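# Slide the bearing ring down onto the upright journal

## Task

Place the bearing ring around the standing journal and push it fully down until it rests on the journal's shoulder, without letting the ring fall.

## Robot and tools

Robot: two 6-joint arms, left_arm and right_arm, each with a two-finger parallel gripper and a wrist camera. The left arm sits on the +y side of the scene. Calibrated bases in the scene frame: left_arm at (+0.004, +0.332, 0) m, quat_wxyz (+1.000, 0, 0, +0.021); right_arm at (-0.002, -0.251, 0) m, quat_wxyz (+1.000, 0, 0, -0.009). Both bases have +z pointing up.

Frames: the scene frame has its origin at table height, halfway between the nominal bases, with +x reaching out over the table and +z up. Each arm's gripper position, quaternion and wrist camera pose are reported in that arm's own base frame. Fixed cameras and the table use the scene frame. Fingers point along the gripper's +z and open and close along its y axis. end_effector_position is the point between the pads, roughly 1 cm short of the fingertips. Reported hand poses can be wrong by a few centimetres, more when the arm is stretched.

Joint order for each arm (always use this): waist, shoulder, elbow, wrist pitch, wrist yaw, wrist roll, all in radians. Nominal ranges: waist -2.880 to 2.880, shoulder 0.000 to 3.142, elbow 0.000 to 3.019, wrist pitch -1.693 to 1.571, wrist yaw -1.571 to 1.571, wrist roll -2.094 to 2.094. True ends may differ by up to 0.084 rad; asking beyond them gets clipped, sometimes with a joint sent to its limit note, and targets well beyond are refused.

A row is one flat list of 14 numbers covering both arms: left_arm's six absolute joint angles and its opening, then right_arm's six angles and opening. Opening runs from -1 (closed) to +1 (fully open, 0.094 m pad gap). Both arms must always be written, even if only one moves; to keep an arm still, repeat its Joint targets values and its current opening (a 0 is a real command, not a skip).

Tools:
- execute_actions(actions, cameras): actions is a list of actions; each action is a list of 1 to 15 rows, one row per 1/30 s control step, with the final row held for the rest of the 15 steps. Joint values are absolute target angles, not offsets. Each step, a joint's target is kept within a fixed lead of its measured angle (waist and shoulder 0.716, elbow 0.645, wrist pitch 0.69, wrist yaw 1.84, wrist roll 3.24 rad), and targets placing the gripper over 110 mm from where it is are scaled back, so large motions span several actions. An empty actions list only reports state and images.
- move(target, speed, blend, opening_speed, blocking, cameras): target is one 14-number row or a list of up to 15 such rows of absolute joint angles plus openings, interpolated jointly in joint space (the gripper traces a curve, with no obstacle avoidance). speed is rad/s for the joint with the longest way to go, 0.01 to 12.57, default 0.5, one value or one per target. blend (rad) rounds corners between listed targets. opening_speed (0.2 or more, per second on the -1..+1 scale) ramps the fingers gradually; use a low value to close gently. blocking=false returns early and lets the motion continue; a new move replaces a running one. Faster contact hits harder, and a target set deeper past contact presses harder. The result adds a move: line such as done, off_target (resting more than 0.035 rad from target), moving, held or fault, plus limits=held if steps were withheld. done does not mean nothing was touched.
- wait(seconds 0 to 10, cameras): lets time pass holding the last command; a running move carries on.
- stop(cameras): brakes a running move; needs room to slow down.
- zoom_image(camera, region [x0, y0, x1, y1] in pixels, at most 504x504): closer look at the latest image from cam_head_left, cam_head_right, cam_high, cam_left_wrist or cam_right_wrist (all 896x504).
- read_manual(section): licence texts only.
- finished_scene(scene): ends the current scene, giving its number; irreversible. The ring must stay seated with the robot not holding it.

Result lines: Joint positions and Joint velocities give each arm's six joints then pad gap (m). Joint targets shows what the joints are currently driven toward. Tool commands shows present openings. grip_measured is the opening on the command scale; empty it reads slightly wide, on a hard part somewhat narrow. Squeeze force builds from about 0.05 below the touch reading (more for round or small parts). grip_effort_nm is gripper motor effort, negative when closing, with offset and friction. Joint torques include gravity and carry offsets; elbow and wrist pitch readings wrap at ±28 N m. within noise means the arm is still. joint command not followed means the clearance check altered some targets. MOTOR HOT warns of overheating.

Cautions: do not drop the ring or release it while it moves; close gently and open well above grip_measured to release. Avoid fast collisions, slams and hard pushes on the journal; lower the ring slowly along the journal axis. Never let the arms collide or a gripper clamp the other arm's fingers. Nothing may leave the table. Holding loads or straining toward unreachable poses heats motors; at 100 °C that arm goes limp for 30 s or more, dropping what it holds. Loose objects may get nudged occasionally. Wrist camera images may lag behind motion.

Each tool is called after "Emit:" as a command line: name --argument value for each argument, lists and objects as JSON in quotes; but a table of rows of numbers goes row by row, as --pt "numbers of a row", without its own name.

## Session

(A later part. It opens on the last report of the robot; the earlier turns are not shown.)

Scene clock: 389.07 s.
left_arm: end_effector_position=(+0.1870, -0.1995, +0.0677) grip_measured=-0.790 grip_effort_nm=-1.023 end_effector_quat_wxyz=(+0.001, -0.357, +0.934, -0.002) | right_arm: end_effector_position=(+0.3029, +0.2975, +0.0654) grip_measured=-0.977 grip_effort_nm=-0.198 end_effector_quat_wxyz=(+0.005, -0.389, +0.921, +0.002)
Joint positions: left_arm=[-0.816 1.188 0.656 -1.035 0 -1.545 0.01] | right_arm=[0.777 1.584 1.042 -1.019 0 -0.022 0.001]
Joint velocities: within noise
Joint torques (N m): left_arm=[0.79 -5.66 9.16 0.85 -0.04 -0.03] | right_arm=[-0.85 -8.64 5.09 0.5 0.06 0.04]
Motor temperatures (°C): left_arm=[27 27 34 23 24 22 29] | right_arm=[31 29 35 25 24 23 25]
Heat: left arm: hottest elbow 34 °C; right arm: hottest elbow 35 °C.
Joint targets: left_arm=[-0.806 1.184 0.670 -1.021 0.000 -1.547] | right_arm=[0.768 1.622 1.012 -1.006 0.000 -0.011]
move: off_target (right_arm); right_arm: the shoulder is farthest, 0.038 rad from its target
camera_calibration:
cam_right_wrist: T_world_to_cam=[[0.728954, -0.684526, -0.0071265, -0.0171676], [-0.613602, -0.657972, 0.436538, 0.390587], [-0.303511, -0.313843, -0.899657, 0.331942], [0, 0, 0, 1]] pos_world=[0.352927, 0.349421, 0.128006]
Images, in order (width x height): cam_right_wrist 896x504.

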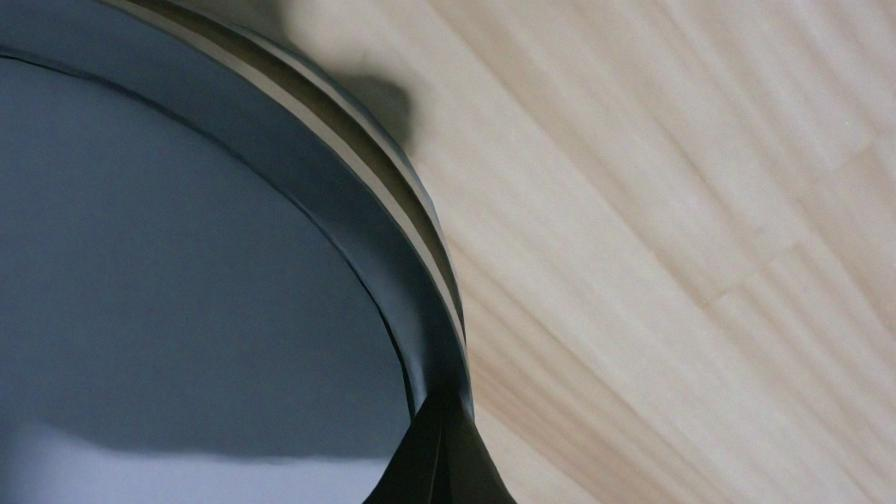

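Emit:
move --pt "-0.8060 1.1843 0.6696 -1.0211 0 -1.5468 -0.90 0.7683 1.6260 1.0083 -1.0060 0 -0.0112 -0.98" --speed 0.01 --cameras '[]'

Emit:
move --pt "-0.8060 1.1843 0.6696 -1.0211 0 -1.5468 -0.90 0.7683 1.6300 1.0040 -1.0060 0 -0.0112 -0.98" --speed 0.01 --cameras '[]'

Scene clock: 390.50 s.
left_arm: end_effector_position=(+0.1871, -0.1996, +0.0677) grip_measured=-0.790 grip_effort_nm=-1.018 end_effector_quat_wxyz=(+0.001, -0.357, +0.934, -0.002) | right_arm: end_effector_position=(+0.3028, +0.2974, +0.0649) grip_measured=-0.977 grip_effort_nm=-0.198 end_effector_quat_wxyz=(+0.005, -0.389, +0.921, +0.002)
Joint positions: left_arm=[-0.816 1.188 0.656 -1.035 0 -1.545 0.01] | right_arm=[0.777 1.584 1.041 -1.017 0 -0.022 0.001]
Joint velocities: within noise
Joint torques (N m): left_arm=[1.61 -5.36 9.31 0.91 -0.03 -0.02] | right_arm=[-1.14 -8.29 4.96 0.5 0.04 0.02]
Motor temperatures (°C): left_arm=[27 27 34 23 24 22 29] | right_arm=[31 29 35 25 24 23 25]
Heat: left arm: hottest elbow 34 °C; right arm: hottest elbow 35 °C.
Joint targets: left_arm=[-0.806 1.184 0.670 -1.021 0.000 -1.547] | right_arm=[0.768 1.626 1.008 -1.006 0.000 -0.011]
move: off_target (right_arm); right_arm: the shoulder is farthest, 0.042 rad from its target
No camera images: "cameras" was empty.

Scene clock: 391.20 s.
left_arm: end_effector_position=(+0.1871, -0.1996, +0.0677) grip_measured=-0.790 grip_effort_nm=-1.033 end_effector_quat_wxyz=(+0.001, -0.357, +0.934, -0.002) | right_arm: end_effector_position=(+0.3025, +0.2971, +0.0645) grip_measured=-0.977 grip_effort_nm=-0.198 end_effector_quat_wxyz=(+0.005, -0.389, +0.921, +0.002)
Joint positions: left_arm=[-0.816 1.188 0.656 -1.035 0 -1.545 0.01] | right_arm=[0.777 1.584 1.04 -1.016 0 -0.022 0.001]
Joint velocities: within noise
Joint torques (N m): left_arm=[1.79 -5.36 9.35 0.81 -0.01 -0.02] | right_arm=[-1.08 -7.82 4.6 0.44 0.04 0.03]
Motor temperatures (°C): left_arm=[27 27 34 23 24 22 29] | right_arm=[31 29 35 25 24 23 25]
Heat: left arm: hottest elbow 34 °C; right arm: hottest elbow 35 °C.
Joint targets: left_arm=[-0.806 1.184 0.670 -1.021 0.000 -1.547] | right_arm=[0.768 1.630 1.004 -1.006 0.000 -0.011]
move: off_target (right_arm); right_arm: the shoulder is farthest, 0.046 rad from its target
No camera images: "cameras" was empty.

Emit:
execute_actions --actions '[]' --cameras '["cam_high", "cam_head_right", "cam_right_wrist"]'

Emit:
zoom_image --camera "cam_high" --region '[430, 170, 550, 260]'

Emit:
zoom_image --camera "cam_right_wrist" --region '[300, 180, 550, 504]'

Scene clock: 391.77 s.
left_arm: end_effector_position=(+0.1871, -0.1996, +0.0677) grip_measured=-0.790 grip_effort_nm=-1.018 end_effector_quat_wxyz=(+0.001, -0.357, +0.934, -0.002) | right_arm: end_effector_position=(+0.3025, +0.2971, +0.0645) grip_measured=-0.977 grip_effort_nm=-0.198 end_effector_quat_wxyz=(+0.005, -0.389, +0.921, +0.002)
Joint positions: left_arm=[-0.816 1.188 0.656 -1.035 0 -1.545 0.01] | right_arm=[0.777 1.584 1.04 -1.016 0 -0.022 0.001]
Joint velocities: within noise
Joint torques (N m): left_arm=[1.2 -5.89 9.31 0.91 -0.04 0.01] | right_arm=[-0.73 -7.53 4.67 0.39 0.02 0.04]
Motor temperatures (°C): left_arm=[27 27 34 23 24 22 29] | right_arm=[31 29 35 25 24 23 25]
Heat: left arm: hottest elbow 34 °C; right arm: hottest elbow 35 °C.
Joint targets: left_arm=[-0.806 1.184 0.670 -1.021 0.000 -1.547] | right_arm=[0.768 1.630 1.004 -1.006 0.000 -0.011]
Tool commands: left_gripper/opening=-0.9 right_gripper/opening=-0.98
camera_calibration:
cam_right_wrist: T_world_to_cam=[[0.728954, -0.684526, -0.0071265, -0.0170878], [-0.613602, -0.657972, 0.436538, 0.390537], [-0.303511, -0.313843, -0.899657, 0.330917], [0, 0, 0, 1]] pos_world=[0.352527, 0.349121, 0.127106]
Images, in order (width x height): cam_head_right 896x504, cam_high 896x504, cam_right_wrist 896x504.

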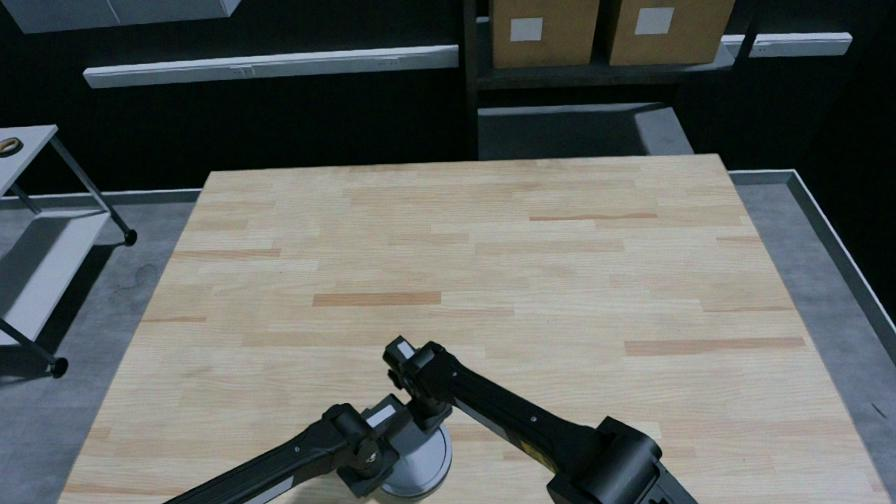

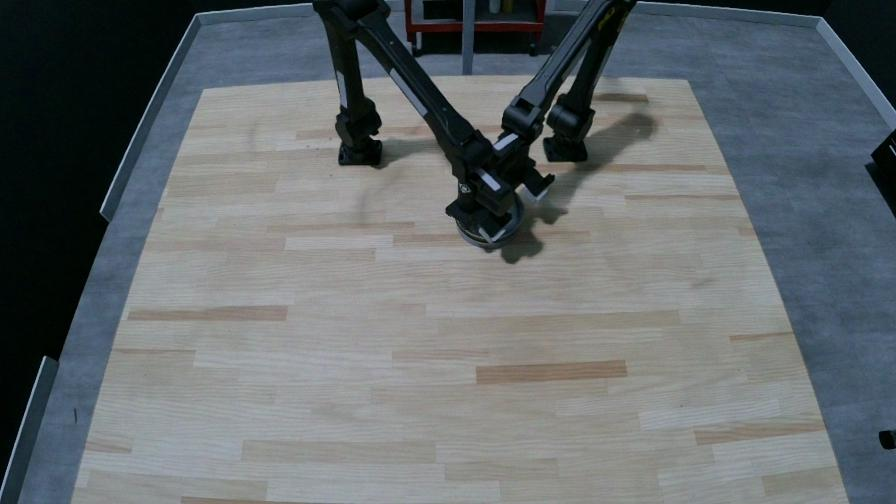

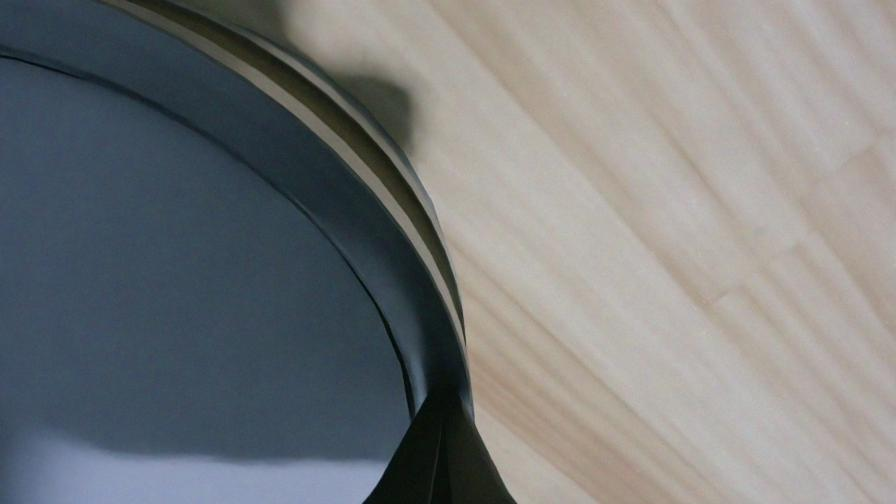

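Scaled by 4.200 from the camera's 896x504 image, which has a finer 1280x720 frame.

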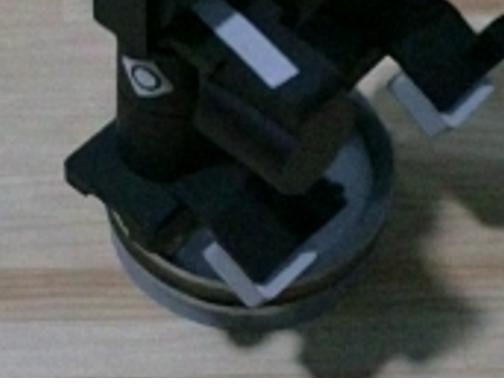

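Scaled by 1.556 from the camera's 896x504 image, which has a finer 1280x720 frame.

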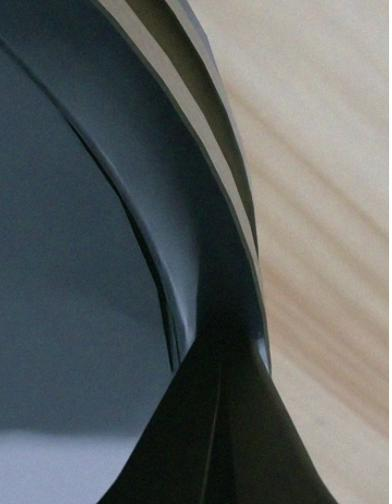

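Emit:
move --pt "-0.8060 1.1843 0.6696 -1.0211 0 -1.5468 -0.90 0.7683 1.6340 0.9997 -1.0060 0 -0.0112 -0.98" --speed 0.01 --cameras '[]'

Emit:
move --pt "-0.8060 1.1843 0.6696 -1.0211 0 -1.5468 -0.90 0.7683 1.6380 0.9954 -1.0060 0 -0.0112 -0.98" --speed 0.01 --cameras '[]'

Scene clock: 395.17 s.
left_arm: end_effector_position=(+0.1871, -0.1996, +0.0677) grip_measured=-0.790 grip_effort_nm=-1.018 end_effector_quat_wxyz=(+0.001, -0.357, +0.934, -0.002) | right_arm: end_effector_position=(+0.3025, +0.2970, +0.0641) grip_measured=-0.977 grip_effort_nm=-0.198 end_effector_quat_wxyz=(+0.005, -0.389, +0.921, +0.002)
Joint positions: left_arm=[-0.816 1.188 0.656 -1.035 0 -1.545 0.01] | right_arm=[0.777 1.584 1.039 -1.014 0 -0.022 0.001]
Joint velocities: within noise
Joint torques (N m): left_arm=[1.32 -5.36 9.25 0.96 -0.02 -0.02] | right_arm=[-1.03 -7.94 4.3 0.4 0.05 0.03]
Motor temperatures (°C): left_arm=[27 27 34 23 24 22 29] | right_arm=[31 29 35 25 24 23 24]
Heat: left arm: hottest elbow 34 °C; right arm: hottest elbow 35 °C.
Joint targets: left_arm=[-0.806 1.184 0.670 -1.021 0.000 -1.547] | right_arm=[0.768 1.634 1.000 -1.006 0.000 -0.011]
move: off_target (right_arm); right_arm: the shoulder is farthest, 0.050 rad from its target
No camera images: "cameras" was empty.

Scene clock: 395.87 s.
left_arm: end_effector_position=(+0.1871, -0.1996, +0.0677) grip_measured=-0.790 grip_effort_nm=-1.023 end_effector_quat_wxyz=(+0.001, -0.357, +0.934, -0.002) | right_arm: end_effector_position=(+0.3022, +0.2968, +0.0638) grip_measured=-0.977 grip_effort_nm=-0.198 end_effector_quat_wxyz=(+0.005, -0.389, +0.921, +0.002)
Joint positions: left_arm=[-0.816 1.188 0.656 -1.035 0 -1.545 0.01] | right_arm=[0.777 1.584 1.037 -1.014 0 -0.022 0.001]
Joint velocities: within noise
Joint torques (N m): left_arm=[0.97 -5.25 9.31 0.8 -0.03 -0.03] | right_arm=[-0.62 -7.3 4.07 0.34 0.05 0.02]
Motor temperatures (°C): left_arm=[27 27 34 23 24 22 29] | right_arm=[31 29 35 25 24 23 24]
Heat: left arm: hottest elbow 34 °C; right arm: hottest elbow 35 °C.
Joint targets: left_arm=[-0.806 1.184 0.670 -1.021 0.000 -1.547] | right_arm=[0.768 1.638 0.995 -1.006 0.000 -0.011]
move: off_target (right_arm); right_arm: the shoulder is farthest, 0.054 rad from its target
No camera images: "cameras" was empty.

Emit:
execute_actions --actions '[]' --cameras '["cam_left_wrist", "cam_right_wrist"]'

Emit:
zoom_image --camera "cam_left_wrist" --region '[400, 0, 896, 400]'

Scene clock: 397.13 s.
left_arm: end_effector_position=(+0.1871, -0.1996, +0.0677) grip_measured=-0.790 grip_effort_nm=-1.028 end_effector_quat_wxyz=(+0.001, -0.357, +0.934, -0.002) | right_arm: end_effector_position=(+0.3022, +0.2968, +0.0638) grip_measured=-0.977 grip_effort_nm=-0.193 end_effector_quat_wxyz=(+0.005, -0.389, +0.921, +0.002)
Joint positions: left_arm=[-0.816 1.188 0.656 -1.035 0 -1.545 0.01] | right_arm=[0.777 1.584 1.037 -1.014 0 -0.022 0.001]
Joint velocities: within noise
Joint torques (N m): left_arm=[1.08 -5.71 9.25 0.88 -0.03 0] | right_arm=[-1.32 -7.3 3.95 0.38 0.06 0.03]
Motor temperatures (°C): left_arm=[27 27 34 23 24 22 29] | right_arm=[31 29 35 25 24 23 24]
Heat: left arm: hottest elbow 34 °C; right arm: hottest elbow 35 °C.
Joint targets: left_arm=[-0.806 1.184 0.670 -1.021 0.000 -1.547] | right_arm=[0.768 1.638 0.995 -1.006 0.000 -0.011]
Tool commands: left_gripper/opening=-0.9 right_gripper/opening=-0.98
camera_calibration:
cam_left_wrist: T_world_to_cam=[[0.673524, -0.739164, 0.00142737, -0.271702], [-0.66231, -0.602635, 0.445171, 0.00675208], [-0.328194, -0.300779, -0.895445, 0.152314], [0, 0, 0, 1]] pos_world=[0.237458, -0.150951, 0.133771]
cam_right_wrist: T_world_to_cam=[[0.728954, -0.684526, -0.0071265, -0.0171479], [-0.613602, -0.657972, 0.436538, 0.390395], [-0.303511, -0.313843, -0.899657, 0.33007], [0, 0, 0, 1]] pos_world=[0.352227, 0.348721, 0.126406]
Images, in order (width x height): cam_left_wrist 896x504, cam_right_wrist 896x504.

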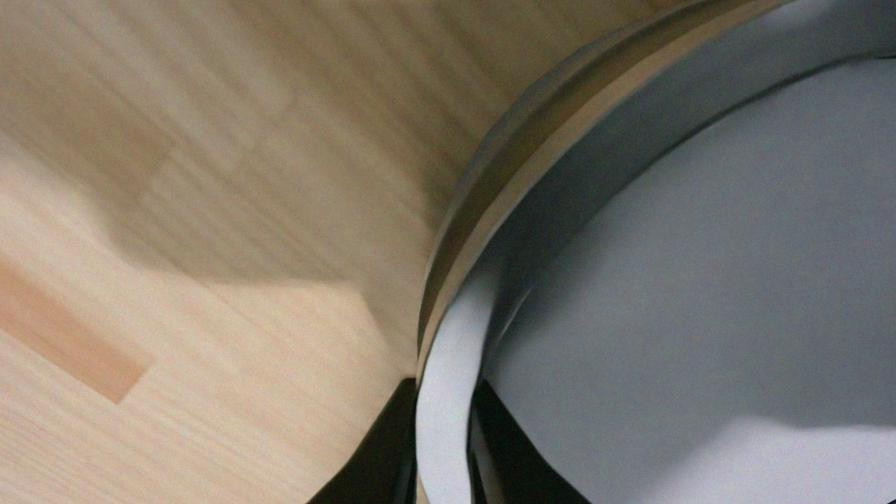

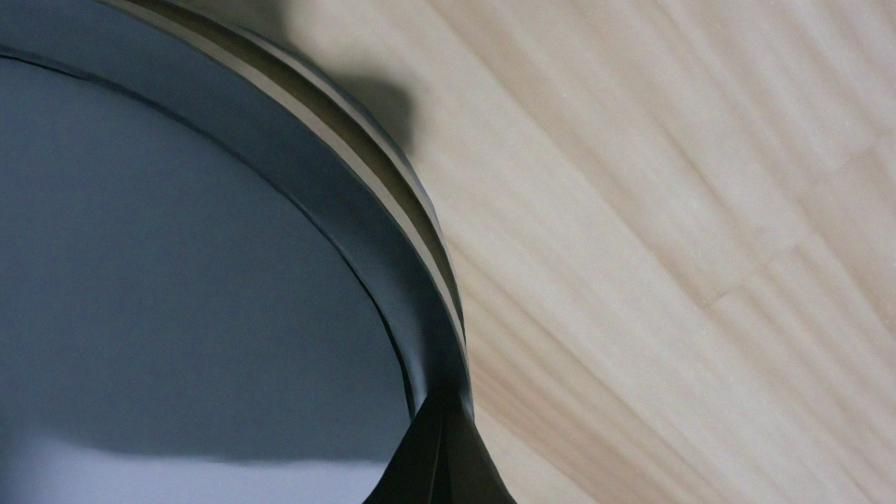

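Scaled by 1.016 from the camera's 896x504 image, which has a finer 1280x720 frame.

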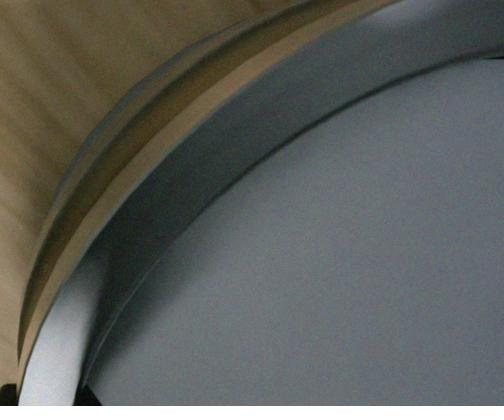

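Emit:
zoom_image --camera "cam_right_wrist" --region '[300, 200, 440, 420]'

Emit:
zoom_image --camera "cam_right_wrist" --region '[640, 180, 800, 340]'

Scaled by 2.291 from the camera's 896x504 image, which has a finer 1280x720 frame.

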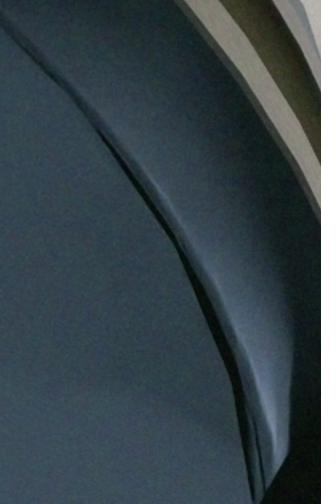

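Scaled by 3.150 from the camera's 896x504 image, which has a finer 1280x720 frame.

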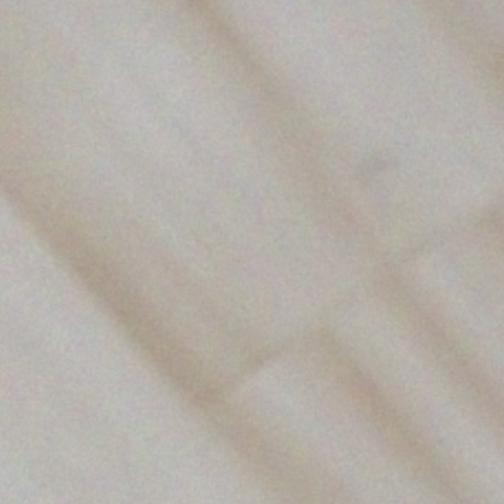

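Emit:
move --pt "-0.8060 1.1843 0.6696 -1.0211 0 -1.5468 -0.90 0.7683 1.6040 1.0380 -1.0100 0 -0.0112 -0.98" --speed 0.03 --cameras '["cam_right_wrist"]'

Emit:
zoom_image --camera "cam_right_wrist" --region '[300, 200, 440, 420]'

Emit:
zoom_image --camera "cam_right_wrist" --region '[640, 180, 800, 340]'

Scene clock: 402.87 s.
left_arm: end_effector_position=(+0.1871, -0.1996, +0.0677) grip_measured=-0.790 grip_effort_nm=-1.028 end_effector_quat_wxyz=(+0.001, -0.357, +0.934, -0.002) | right_arm: end_effector_position=(+0.3025, +0.2971, +0.0649) grip_measured=-0.977 grip_effort_nm=-0.198 end_effector_quat_wxyz=(+0.006, -0.389, +0.921, +0.003)
Joint positions: left_arm=[-0.816 1.188 0.656 -1.035 0 -1.545 0.01] | right_arm=[0.777 1.582 1.037 -1.012 0 -0.022 0.001]
Joint velocities: within noise
Joint torques (N m): left_arm=[1.14 -5.54 9.31 0.75 -0.02 0.01] | right_arm=[-1.08 -9.7 7.6 0.16 0.05 0.01]
Motor temperatures (°C): left_arm=[27 27 34 23 24 22 29] | right_arm=[31 29 34 25 24 23 24]
Heat: left arm: hottest elbow 34 °C; right arm: hottest elbow 34 °C.
Joint targets: left_arm=[-0.806 1.184 0.670 -1.021 0.000 -1.547] | right_arm=[0.768 1.604 1.038 -1.010 0.000 -0.011]
move: done
camera_calibration:
cam_right_wrist: T_world_to_cam=[[0.728992, -0.684487, -0.00694162, -0.0171258], [-0.614777, -0.659142, 0.433106, 0.391286], [-0.301031, -0.311463, -0.901316, 0.329846], [0, 0, 0, 1]] pos_world=[0.352332, 0.348925, 0.127708]
Images, in order (width x height): cam_right_wrist 896x504.

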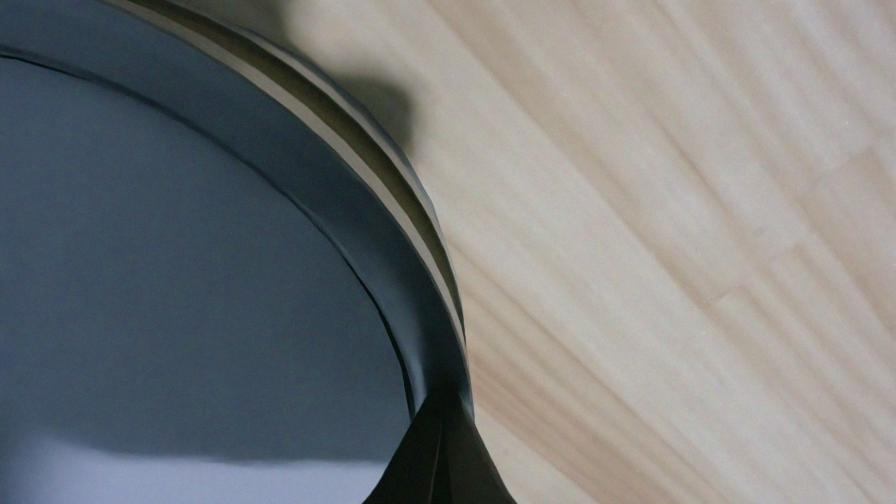

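Scaled by 2.291 from the camera's 896x504 image, which has a finer 1280x720 frame.

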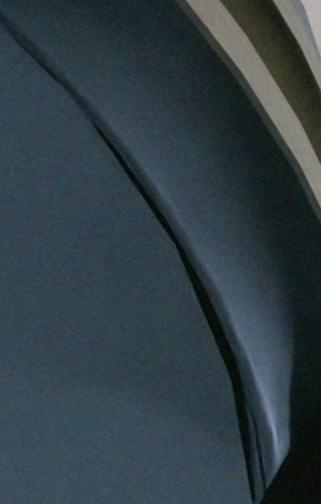

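Scaled by 3.150 from the camera's 896x504 image, which has a finer 1280x720 frame.

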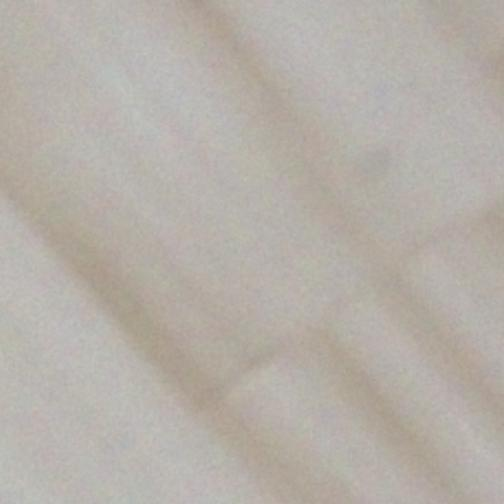

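Emit:
move --pt "-0.8060 1.1843 0.6696 -1.0211 0 -1.5468 -0.81 0.7683 1.6040 1.0380 -1.0100 0 -0.0112 -0.98" --speed 0.03 --opening_speed 0.2 --cameras '[]'

Emit:
execute_actions --actions '[[[-0.8060, 1.1843, 0.6696, -1.0211, 0, -1.5468, -0.806, 0.7683, 1.6040, 1.0380, -1.0100, 0, -0.0112, -0.98]], [[-0.8060, 1.1843, 0.6696, -1.0211, 0, -1.5468, -0.802, 0.7683, 1.6040, 1.0380, -1.0100, 0, -0.0112, -0.98]], [[-0.8060, 1.1843, 0.6696, -1.0211, 0, -1.5468, -0.798, 0.7683, 1.6040, 1.0380, -1.0100, 0, -0.0112, -0.98]], [[-0.8060, 1.1843, 0.6696, -1.0211, 0, -1.5468, -0.794, 0.7683, 1.6040, 1.0380, -1.0100, 0, -0.0112, -0.98]]]' --cameras '["cam_left_wrist"]'

Scene clock: 413.67 s.
left_arm: end_effector_position=(+0.1871, -0.1996, +0.0677) grip_measured=-0.790 grip_effort_nm=-1.023 end_effector_quat_wxyz=(+0.001, -0.357, +0.934, -0.002) | right_arm: end_effector_position=(+0.3025, +0.2971, +0.0649) grip_measured=-0.977 grip_effort_nm=-0.198 end_effector_quat_wxyz=(+0.006, -0.389, +0.921, +0.003)
Joint positions: left_arm=[-0.816 1.188 0.656 -1.035 0 -1.545 0.01] | right_arm=[0.777 1.582 1.037 -1.012 0 -0.022 0.001]
Joint velocities: within noise
Joint torques (N m): left_arm=[0.91 -5.48 9.28 0.9 -0.06 -0.04] | right_arm=[-0.85 -9.7 7.73 0.29 0.04 0.06]
Motor temperatures (°C): left_arm=[27 27 34 23 24 22 29] | right_arm=[31 29 35 25 24 23 24]
Heat: left arm: hottest elbow 34 °C; right arm: hottest elbow 35 °C.
Joint targets: left_arm=[-0.806 1.184 0.670 -1.021 0.000 -1.547] | right_arm=[0.768 1.604 1.038 -1.010 0.000 -0.011]
move: done
No camera images: "cameras" was empty.

Scene clock: 415.87 s.
left_arm: end_effector_position=(+0.1871, -0.1996, +0.0677) grip_measured=-0.790 grip_effort_nm=-1.023 end_effector_quat_wxyz=(+0.001, -0.357, +0.934, -0.002) | right_arm: end_effector_position=(+0.3025, +0.2971, +0.0649) grip_measured=-0.977 grip_effort_nm=-0.198 end_effector_quat_wxyz=(+0.006, -0.389, +0.921, +0.003)
Joint positions: left_arm=[-0.816 1.188 0.656 -1.035 0 -1.545 0.01] | right_arm=[0.777 1.582 1.037 -1.012 0 -0.022 0.001]
Joint velocities: within noise
Joint torques (N m): left_arm=[1.32 -5.36 9.33 0.85 -0.04 -0.02] | right_arm=[-0.91 -9.58 7.68 0.17 0.04 0.03]
Motor temperatures (°C): left_arm=[27 27 34 23 24 22 29] | right_arm=[31 29 35 25 24 23 24]
Heat: left arm: hottest elbow 34 °C; right arm: hottest elbow 35 °C.
Joint targets: left_arm=[-0.806 1.184 0.670 -1.021 0.000 -1.547] | right_arm=[0.768 1.604 1.038 -1.010 0.000 -0.011]
camera_calibration:
cam_left_wrist: T_world_to_cam=[[0.673524, -0.739164, 0.00142737, -0.271702], [-0.66231, -0.602635, 0.445171, 0.00675208], [-0.328194, -0.300779, -0.895445, 0.152314], [0, 0, 0, 1]] pos_world=[0.237458, -0.150951, 0.133771]
Images, in order (width x height): cam_left_wrist 896x504.

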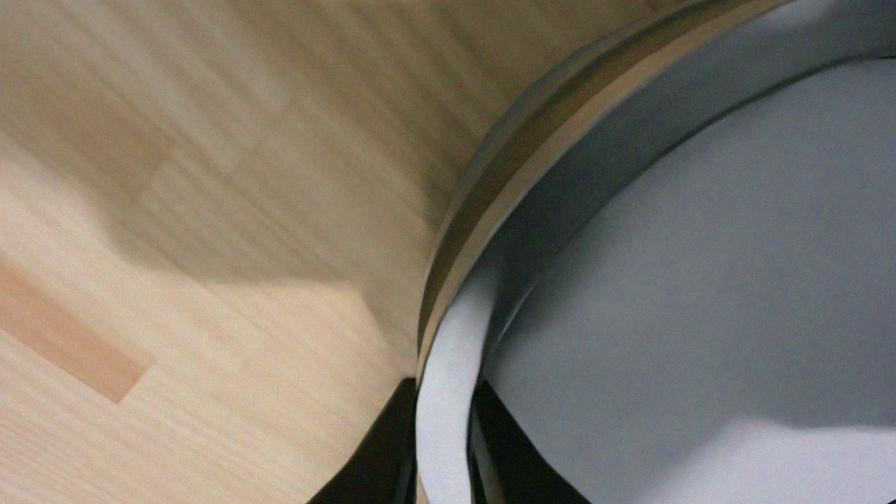

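Emit:
execute_actions --actions '[[[-0.8060, 1.1843, 0.6696, -1.0211, 0, -1.5468, -0.790, 0.7683, 1.6040, 1.0380, -1.0100, 0, -0.0112, -0.98]], [[-0.8060, 1.1843, 0.6696, -1.0211, 0, -1.5468, -0.786, 0.7683, 1.6040, 1.0380, -1.0100, 0, -0.0112, -0.98]], [[-0.8060, 1.1843, 0.6696, -1.0211, 0, -1.5468, -0.782, 0.7683, 1.6040, 1.0380, -1.0100, 0, -0.0112, -0.98]], [[-0.8060, 1.1843, 0.6696, -1.0211, 0, -1.5468, -0.778, 0.7683, 1.6040, 1.0380, -1.0100, 0, -0.0112, -0.98]], [[-0.8060, 1.1843, 0.6696, -1.0211, 0, -1.5468, -0.774, 0.7683, 1.6040, 1.0380, -1.0100, 0, -0.0112, -0.98]]]' --cameras '[]'

Emit:
execute_actions --actions '[[[-0.8060, 1.1843, 0.6696, -1.0211, 0, -1.5468, -0.770, 0.7683, 1.6040, 1.0380, -1.0100, 0, -0.0112, -0.98]], [[-0.8060, 1.1843, 0.6696, -1.0211, 0, -1.5468, -0.766, 0.7683, 1.6040, 1.0380, -1.0100, 0, -0.0112, -0.98]]]' --cameras '[]'

Scene clock: 419.33 s.
left_arm: end_effector_position=(+0.1871, -0.1996, +0.0677) grip_measured=-0.772 grip_effort_nm=-0.691 end_effector_quat_wxyz=(+0.001, -0.357, +0.934, -0.002) | right_arm: end_effector_position=(+0.3025, +0.2971, +0.0649) grip_measured=-0.977 grip_effort_nm=-0.193 end_effector_quat_wxyz=(+0.006, -0.389, +0.921, +0.003)
Joint positions: left_arm=[-0.816 1.188 0.656 -1.035 0 -1.545 0.011] | right_arm=[0.777 1.582 1.037 -1.012 0 -0.022 0.001]
Joint velocities: within noise
Joint torques (N m): left_arm=[1.08 -5.48 9.29 0.85 -0.04 0] | right_arm=[-0.67 -9.64 7.75 0.23 0.03 0.04]
Motor temperatures (°C): left_arm=[27 27 34 23 24 22 29] | right_arm=[31 29 35 25 24 23 24]
Heat: left arm: hottest elbow 34 °C; right arm: hottest elbow 35 °C.
Joint targets: left_arm=[-0.806 1.184 0.670 -1.021 0.000 -1.547] | right_arm=[0.768 1.604 1.038 -1.010 0.000 -0.011]
No camera images: "cameras" was empty.

Scene clock: 420.53 s.
left_arm: end_effector_position=(+0.1868, -0.1992, +0.0674) grip_measured=-0.766 grip_effort_nm=0.007 end_effector_quat_wxyz=(+0.000, -0.357, +0.934, -0.002) | right_arm: end_effector_position=(+0.3025, +0.2971, +0.0641) grip_measured=-0.977 grip_effort_nm=-0.198 end_effector_quat_wxyz=(+0.006, -0.389, +0.921, +0.002)
Joint positions: left_arm=[-0.816 1.188 0.655 -1.035 0.001 -1.545 0.011] | right_arm=[0.777 1.583 1.037 -1.012 0 -0.022 0.001]
Joint velocities: within noise
Joint torques (N m): left_arm=[1.03 -5.3 9.44 0.85 -0.08 0.03] | right_arm=[-0.79 -9.58 7.61 0.17 0.05 0.03]
Motor temperatures (°C): left_arm=[27 27 34 23 24 22 29] | right_arm=[31 29 35 25 24 23 24]
Heat: left arm: hottest elbow 34 °C; right arm: hottest elbow 35 °C.
Joint targets: left_arm=[-0.806 1.184 0.669 -1.021 0.000 -1.547] | right_arm=[0.768 1.604 1.038 -1.010 0.000 -0.011]
No camera images: "cameras" was empty.

Emit:
execute_actions --actions '[]' --cameras '["cam_left_wrist", "cam_right_wrist"]'

Scene clock: 420.90 s.
left_arm: end_effector_position=(+0.1868, -0.1992, +0.0674) grip_measured=-0.766 grip_effort_nm=-0.002 end_effector_quat_wxyz=(+0.000, -0.357, +0.934, -0.002) | right_arm: end_effector_position=(+0.3025, +0.2971, +0.0641) grip_measured=-0.977 grip_effort_nm=-0.193 end_effector_quat_wxyz=(+0.006, -0.389, +0.921, +0.002)
Joint positions: left_arm=[-0.816 1.188 0.655 -1.035 0.001 -1.545 0.011] | right_arm=[0.777 1.583 1.037 -1.012 0 -0.022 0.001]
Joint velocities: within noise
Joint torques (N m): left_arm=[1.03 -5.25 9.32 0.87 -0.03 0] | right_arm=[-0.91 -9.58 7.75 0.29 0.04 0.05]
Motor temperatures (°C): left_arm=[27 27 34 23 24 22 29] | right_arm=[31 29 35 25 24 23 24]
Heat: left arm: hottest elbow 34 °C; right arm: hottest elbow 35 °C.
Joint targets: left_arm=[-0.806 1.184 0.669 -1.021 0.000 -1.547] | right_arm=[0.768 1.604 1.038 -1.010 0.000 -0.011]
Tool commands: left_gripper/opening=-0.766 right_gripper/opening=-0.98
camera_calibration:
cam_left_wrist: T_world_to_cam=[[0.673791, -0.738922, 0.000249591, -0.271219], [-0.661588, -0.603123, 0.445583, 0.00663464], [-0.3291, -0.300395, -0.895241, 0.152317], [0, 0, 0, 1]] pos_world=[0.237262, -0.150653, 0.133472]
cam_right_wrist: T_world_to_cam=[[0.728702, -0.684795, -0.00704503, -0.016909], [-0.614439, -0.658308, 0.43485, 0.391042], [-0.302421, -0.312547, -0.900475, 0.329794], [0, 0, 0, 1]] pos_world=[0.35233, 0.348923, 0.126807]
Images, in order (width x height): cam_left_wrist 896x504, cam_right_wrist 896x504.

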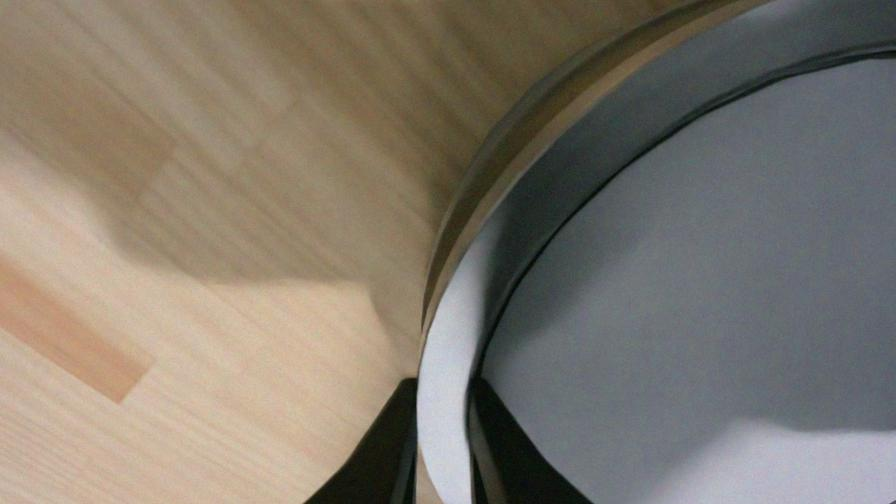

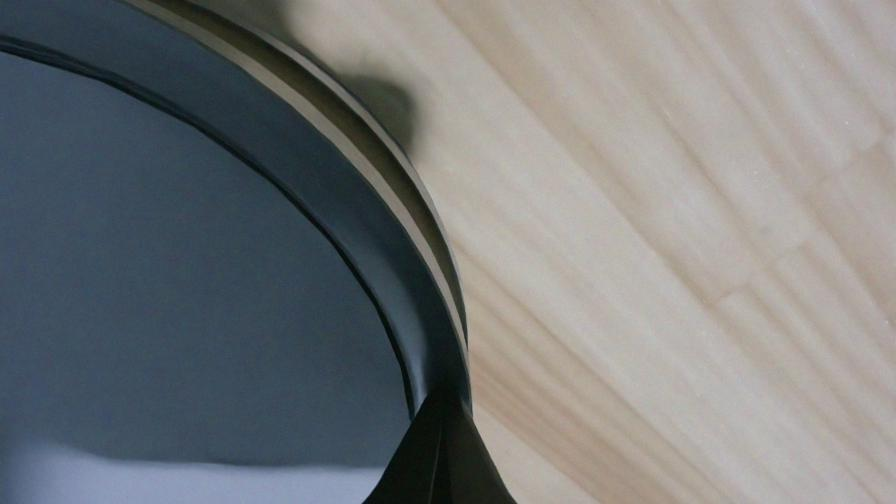

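Emit:
execute_actions --actions '[[[-0.8060, 1.1843, 0.6696, -1.0211, 0, -1.5468, -0.763, 0.7683, 1.6040, 1.0380, -1.0100, 0, -0.0112, -0.98]], [[-0.8060, 1.1843, 0.6696, -1.0211, 0, -1.5468, -0.760, 0.7683, 1.6040, 1.0380, -1.0100, 0, -0.0112, -0.98]], [[-0.8060, 1.1843, 0.6696, -1.0211, 0, -1.5468, -0.757, 0.7683, 1.6040, 1.0380, -1.0100, 0, -0.0112, -0.98]], [[-0.8060, 1.1843, 0.6696, -1.0211, 0, -1.5468, -0.754, 0.7683, 1.6040, 1.0380, -1.0100, 0, -0.0112, -0.98]]]' --cameras '[]'

Emit:
execute_actions --actions '[[[-0.8060, 1.1843, 0.6696, -1.0211, 0, -1.5468, -0.750, 0.7683, 1.6040, 1.0380, -1.0100, 0, -0.0112, -0.98]], [[-0.8060, 1.1843, 0.6696, -1.0211, 0, -1.5468, -0.745, 0.7683, 1.6040, 1.0380, -1.0100, 0, -0.0112, -0.98]], [[-0.8060, 1.1843, 0.6696, -1.0211, 0, -1.5468, -0.740, 0.7683, 1.6040, 1.0380, -1.0100, 0, -0.0112, -0.98]], [[-0.8060, 1.1843, 0.6696, -1.0211, 0, -1.5468, -0.735, 0.7683, 1.6040, 1.0380, -1.0100, 0, -0.0112, -0.98]]]' --cameras '["cam_left_wrist"]'

Scene clock: 423.77 s.
left_arm: end_effector_position=(+0.1868, -0.1992, +0.0674) grip_measured=-0.755 grip_effort_nm=0.081 end_effector_quat_wxyz=(+0.000, -0.357, +0.934, -0.002) | right_arm: end_effector_position=(+0.3025, +0.2971, +0.0641) grip_measured=-0.977 grip_effort_nm=-0.198 end_effector_quat_wxyz=(+0.006, -0.389, +0.921, +0.002)
Joint positions: left_arm=[-0.816 1.188 0.655 -1.035 0.001 -1.545 0.011] | right_arm=[0.777 1.583 1.037 -1.012 0 -0.022 0.001]
Joint velocities: within noise
Joint torques (N m): left_arm=[1.38 -5.48 9.28 0.81 -0.01 0.01] | right_arm=[-1.14 -9.58 7.73 0.21 0.04 0.03]
Motor temperatures (°C): left_arm=[27 27 34 23 24 22 29] | right_arm=[31 29 35 25 24 23 24]
Heat: left arm: hottest elbow 34 °C; right arm: hottest elbow 35 °C.
Joint targets: left_arm=[-0.806 1.184 0.669 -1.021 0.000 -1.547] | right_arm=[0.768 1.604 1.038 -1.010 0.000 -0.011]
No camera images: "cameras" was empty.

Scene clock: 425.97 s.
left_arm: end_effector_position=(+0.1868, -0.1992, +0.0674) grip_measured=-0.737 grip_effort_nm=0.134 end_effector_quat_wxyz=(+0.000, -0.357, +0.934, -0.002) | right_arm: end_effector_position=(+0.3025, +0.2971, +0.0641) grip_measured=-0.977 grip_effort_nm=-0.198 end_effector_quat_wxyz=(+0.006, -0.389, +0.921, +0.002)
Joint positions: left_arm=[-0.816 1.188 0.655 -1.035 0.001 -1.545 0.012] | right_arm=[0.777 1.583 1.037 -1.012 0 -0.022 0.001]
Joint velocities: within noise
Joint torques (N m): left_arm=[1.61 -5.3 9.43 0.91 -0.03 -0.02] | right_arm=[-0.85 -9.52 7.76 0.12 0.06 0]
Motor temperatures (°C): left_arm=[27 27 34 23 24 22 28] | right_arm=[31 29 35 25 24 23 24]
Heat: left arm: hottest elbow 34 °C; right arm: hottest elbow 35 °C.
Joint targets: left_arm=[-0.806 1.184 0.669 -1.021 0.000 -1.547] | right_arm=[0.768 1.604 1.038 -1.010 0.000 -0.011]
camera_calibration:
cam_left_wrist: T_world_to_cam=[[0.673791, -0.738922, 0.000249591, -0.271219], [-0.661588, -0.603123, 0.445583, 0.00663464], [-0.3291, -0.300395, -0.895241, 0.152317], [0, 0, 0, 1]] pos_world=[0.237262, -0.150653, 0.133472]
Images, in order (width x height): cam_left_wrist 896x504.

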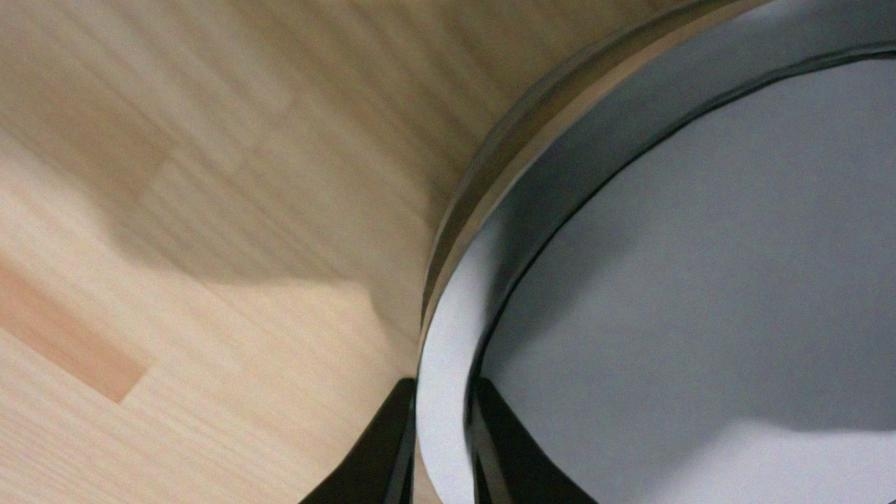

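Emit:
move --pt "-0.8060 1.1843 0.6690 -1.0211 0 -1.5468 -0.50 0.7683 1.6040 1.0380 -1.0100 0 -0.0112 -0.98" --speed 0.03 --opening_speed 0.2 --cameras '["cam_left_wrist"]'

Emit:
move --pt "-0.8060 1.1643 0.7150 -1.0340 0 -1.5468 -0.50 0.7683 1.6040 1.0380 -1.0100 0 -0.0112 -0.98" --speed 0.05 --cameras '["cam_left_wrist"]'

Scene clock: 428.33 s.
left_arm: end_effector_position=(+0.1877, -0.1998, +0.0675) grip_measured=-0.504 grip_effort_nm=0.149 end_effector_quat_wxyz=(+0.001, -0.357, +0.934, -0.004) | right_arm: end_effector_position=(+0.3025, +0.2971, +0.0641) grip_measured=-0.977 grip_effort_nm=-0.193 end_effector_quat_wxyz=(+0.006, -0.389, +0.921, +0.002)
Joint positions: left_arm=[-0.814 1.188 0.655 -1.031 0.001 -1.545 0.023] | right_arm=[0.777 1.583 1.037 -1.012 0 -0.022 0.001]
Joint velocities: within noise
Joint torques (N m): left_arm=[1.08 -5.42 9.21 0.64 -0.02 -0.02] | right_arm=[-1.03 -10.05 7.66 0.23 0.03 0.04]
Motor temperatures (°C): left_arm=[26 27 34 23 24 22 28] | right_arm=[31 29 35 25 24 23 24]
Heat: left arm: hottest elbow 34 °C; right arm: hottest elbow 35 °C.
Joint targets: left_arm=[-0.806 1.184 0.669 -1.021 0.000 -1.547] | right_arm=[0.768 1.604 1.038 -1.010 0.000 -0.011]
move: done
camera_calibration:
cam_left_wrist: T_world_to_cam=[[0.674666, -0.73811, 0.00446452, -0.272546], [-0.662177, -0.602565, 0.445463, 0.00715765], [-0.32611, -0.303495, -0.895289, 0.151279], [0, 0, 0, 1]] pos_world=[0.237951, -0.150944, 0.133467]
Images, in order (width x height): cam_left_wrist 896x504.

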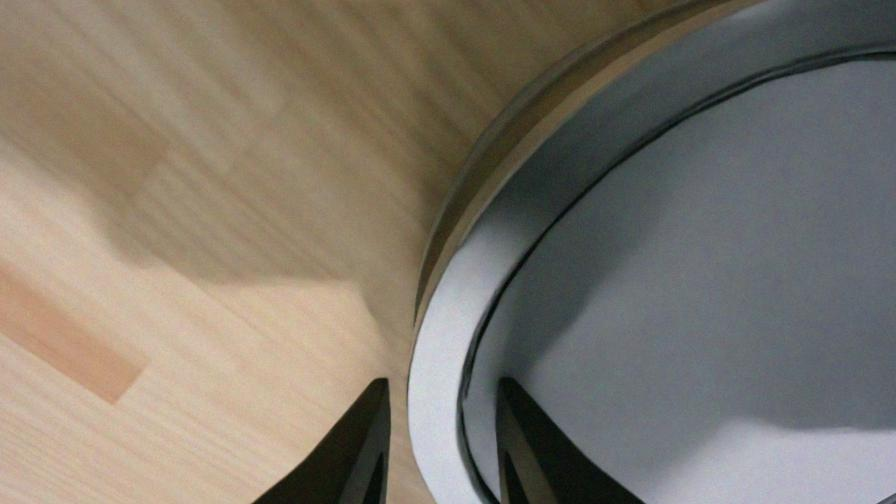

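Scene clock: 429.13 s.
left_arm: end_effector_position=(+0.1877, -0.1998, +0.0675) grip_measured=-0.503 grip_effort_nm=0.164 end_effector_quat_wxyz=(+0.001, -0.357, +0.934, -0.004) | right_arm: end_effector_position=(+0.3025, +0.2971, +0.0641) grip_measured=-0.977 grip_effort_nm=-0.198 end_effector_quat_wxyz=(+0.006, -0.389, +0.921, +0.002)
Joint positions: left_arm=[-0.814 1.188 0.655 -1.031 0.001 -1.545 0.023] | right_arm=[0.777 1.583 1.037 -1.012 0 -0.022 0.001]
Joint velocities: within noise
Joint torques (N m): left_arm=[0.56 -5.01 8.16 0.35 -0.05 0.01] | right_arm=[-1.08 -9.93 7.68 0.17 0.07 0.03]
Motor temperatures (°C): left_arm=[26 27 34 23 24 22 28] | right_arm=[31 29 35 25 24 23 24]
Heat: left arm: hottest elbow 34 °C; right arm: hottest elbow 35 °C.
Joint targets: left_arm=[-0.814 1.188 0.655 -1.031 0.001 -1.545] | right_arm=[0.768 1.604 1.038 -1.010 0.000 -0.011]
move: held (left_arm; a check stopped the path); limits=held; left_arm: the elbow is farthest, 0.060 rad from its target
joint command not followed: on one or more control steps a check withheld the commanded joint targets of the left arm, and it was not sent them on those steps.
cause: the commanded joint targets, or the way to them, would bring a part of the robot too close to another arm (this arm's wrist (the part past the wrist pitch) and the right arm's wrist (the part past the wrist pitch)).
camera_calibration:
cam_left_wrist: T_world_to_cam=[[0.674666, -0.73811, 0.00446452, -0.272546], [-0.662177, -0.602565, 0.445463, 0.00715765], [-0.32611, -0.303495, -0.895289, 0.151279], [0, 0, 0, 1]] pos_world=[0.237951, -0.150944, 0.133467]
Images, in order (width x height): cam_left_wrist 896x504.

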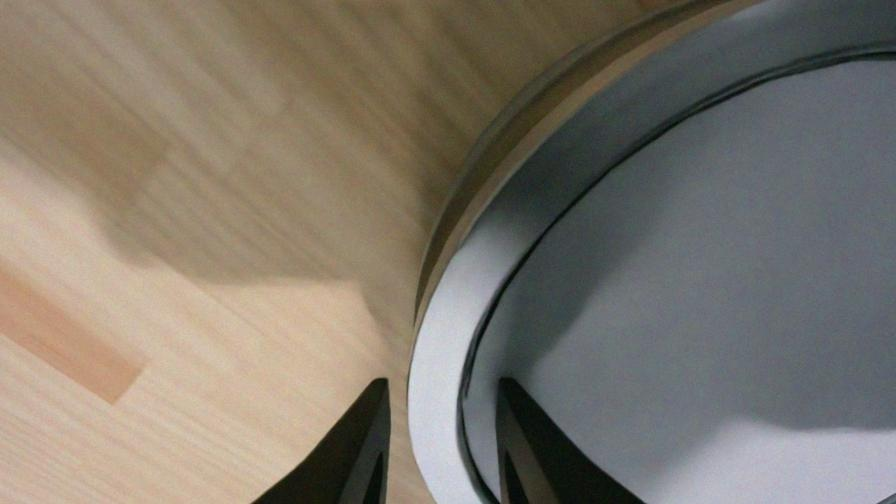

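Emit:
move --pt "-0.8060 1.1843 0.6690 -1.0211 0 -1.5468 -0.50 0.7683 1.5760 1.0900 -1.0500 0 -0.0112 -0.98" --pt "-0.8060 1.1843 0.6690 -1.0211 0 -1.5468 -0.50 0.7683 1.5125 1.1500 -1.1600 0 -0.0112 -0.98" --pt "-0.8060 1.1843 0.6690 -1.0211 0 -1.5468 -0.50 0.6000 1.5125 1.1500 -1.1600 0 -0.0112 -0.98" --speed '[0.08, 0.2, 0.3]' --blend 0.02 --cameras '["cam_right_wrist", "cam_left_wrist"]'

Scene clock: 432.07 s.
left_arm: end_effector_position=(+0.1877, -0.1998, +0.0675) grip_measured=-0.503 grip_effort_nm=0.154 end_effector_quat_wxyz=(+0.001, -0.357, +0.934, -0.004) | right_arm: end_effector_position=(+0.3455, +0.2387, +0.1122) grip_measured=-0.977 grip_effort_nm=-0.198 end_effector_quat_wxyz=(+0.002, -0.309, +0.951, +0.001)
Joint positions: left_arm=[-0.814 1.188 0.655 -1.031 0.001 -1.545 0.023] | right_arm=[0.606 1.518 1.102 -1.152 0 -0.022 0.001]
Joint velocities: within noise
Joint torques (N m): left_arm=[1.14 -5.71 9.28 0.7 -0.03 -0.01] | right_arm=[-0.67 -11.4 12.27 -0.18 0 0.04]
Motor temperatures (°C): left_arm=[26 27 34 23 24 22 28] | right_arm=[31 29 35 25 24 23 24]
Heat: left arm: hottest elbow 34 °C; right arm: hottest elbow 35 °C.
Joint targets: left_arm=[-0.806 1.184 0.669 -1.021 0.000 -1.547] | right_arm=[0.600 1.512 1.150 -1.160 0.000 -0.011]
move: off_target (right_arm); right_arm: the elbow is farthest, 0.048 rad from its target
camera_calibration:
cam_left_wrist: T_world_to_cam=[[0.674666, -0.73811, 0.00446452, -0.272546], [-0.662177, -0.602565, 0.445463, 0.00715765], [-0.32611, -0.303495, -0.895289, 0.151279], [0, 0, 0, 1]] pos_world=[0.237951, -0.150944, 0.133467]
cam_right_wrist: T_world_to_cam=[[0.600692, -0.79945, -0.00697454, -0.0163562], [-0.715012, -0.541108, 0.442674, 0.363993], [-0.357669, -0.260923, -0.896656, 0.374218], [0, 0, 0, 1]] pos_world=[0.403931, 0.281526, 0.1743]
Images, in order (width x height): cam_left_wrist 896x504, cam_right_wrist 896x504.

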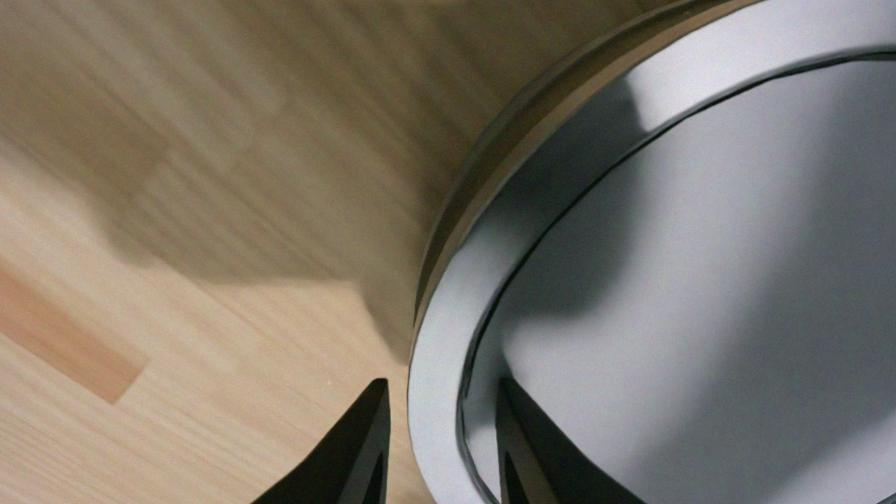

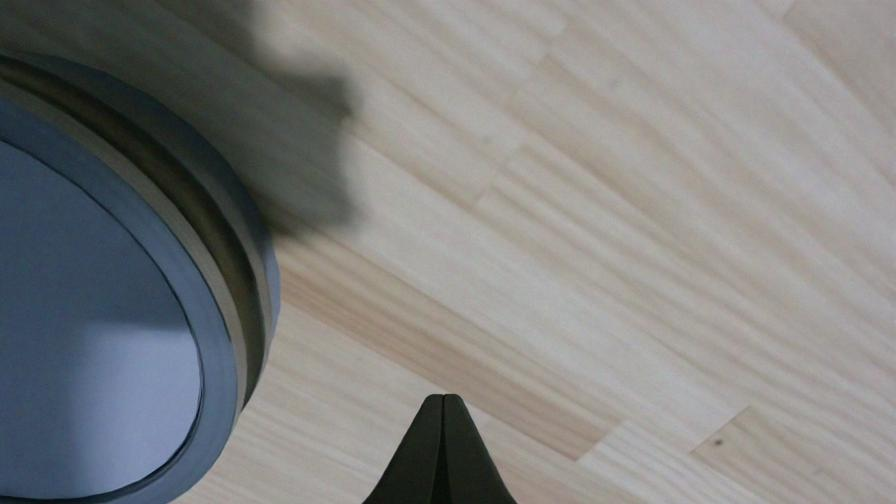

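Emit:
zoom_image --camera "cam_right_wrist" --region '[60, 40, 300, 320]'

Scaled by 1.800 from the camera's 896x504 image, which has a finer 1280x720 frame.

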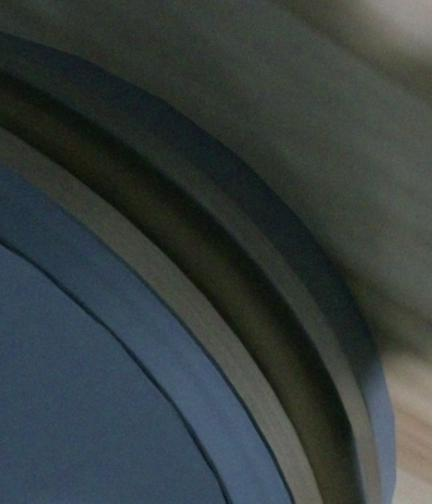

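Emit:
move --pt "-0.8060 1.1643 0.7150 -1.0340 0 -1.5468 -0.50 0.6000 1.5125 1.1500 -1.1600 0 -0.0112 -0.98" --pt "-0.8060 1.0900 0.8000 -1.1800 0 -1.5468 -0.50 0.6000 1.5125 1.1500 -1.1600 0 -0.0112 -0.98" --speed '[0.06, 0.15]' --blend 0.01 --cameras '["cam_left_wrist"]'

Scene clock: 434.93 s.
left_arm: end_effector_position=(+0.1934, -0.2057, +0.1227) grip_measured=-0.503 grip_effort_nm=0.159 end_effector_quat_wxyz=(+0.009, -0.357, +0.934, -0.023) | right_arm: end_effector_position=(+0.3455, +0.2387, +0.1122) grip_measured=-0.977 grip_effort_nm=-0.203 end_effector_quat_wxyz=(+0.002, -0.309, +0.951, +0.001)
Joint positions: left_arm=[-0.814 1.102 0.752 -1.172 0.001 -1.545 0.023] | right_arm=[0.606 1.518 1.102 -1.152 0 -0.022 0.001]
Joint velocities: within noise
Joint torques (N m): left_arm=[1.26 -5.77 13.26 -0.05 -0.03 0] | right_arm=[-0.79 -10.99 12.15 -0.2 0.02 0.02]
Motor temperatures (°C): left_arm=[26 27 34 23 24 22 28] | right_arm=[31 29 35 25 24 23 24]
Heat: left arm: hottest elbow 34 °C; right arm: hottest elbow 35 °C.
Joint targets: left_arm=[-0.806 1.090 0.800 -1.180 0.000 -1.547] | right_arm=[0.600 1.512 1.150 -1.160 0.000 -0.011]
move: off_target (left_arm, right_arm); left_arm: the elbow is farthest, 0.048 rad from its target; right_arm: the elbow is farthest, 0.048 rad from its target
camera_calibration:
cam_left_wrist: T_world_to_cam=[[0.673882, -0.737382, 0.0463766, -0.285772], [-0.675008, -0.588927, 0.444443, -0.0118994], [-0.300412, -0.330807, -0.894606, 0.190108], [0, 0, 0, 1]] pos_world=[0.241655, -0.154842, 0.188614]
Images, in order (width x height): cam_left_wrist 896x504.

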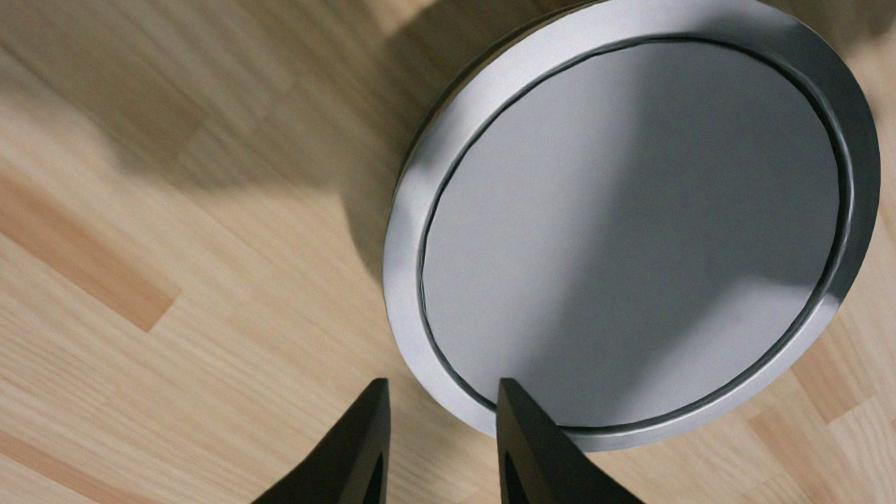

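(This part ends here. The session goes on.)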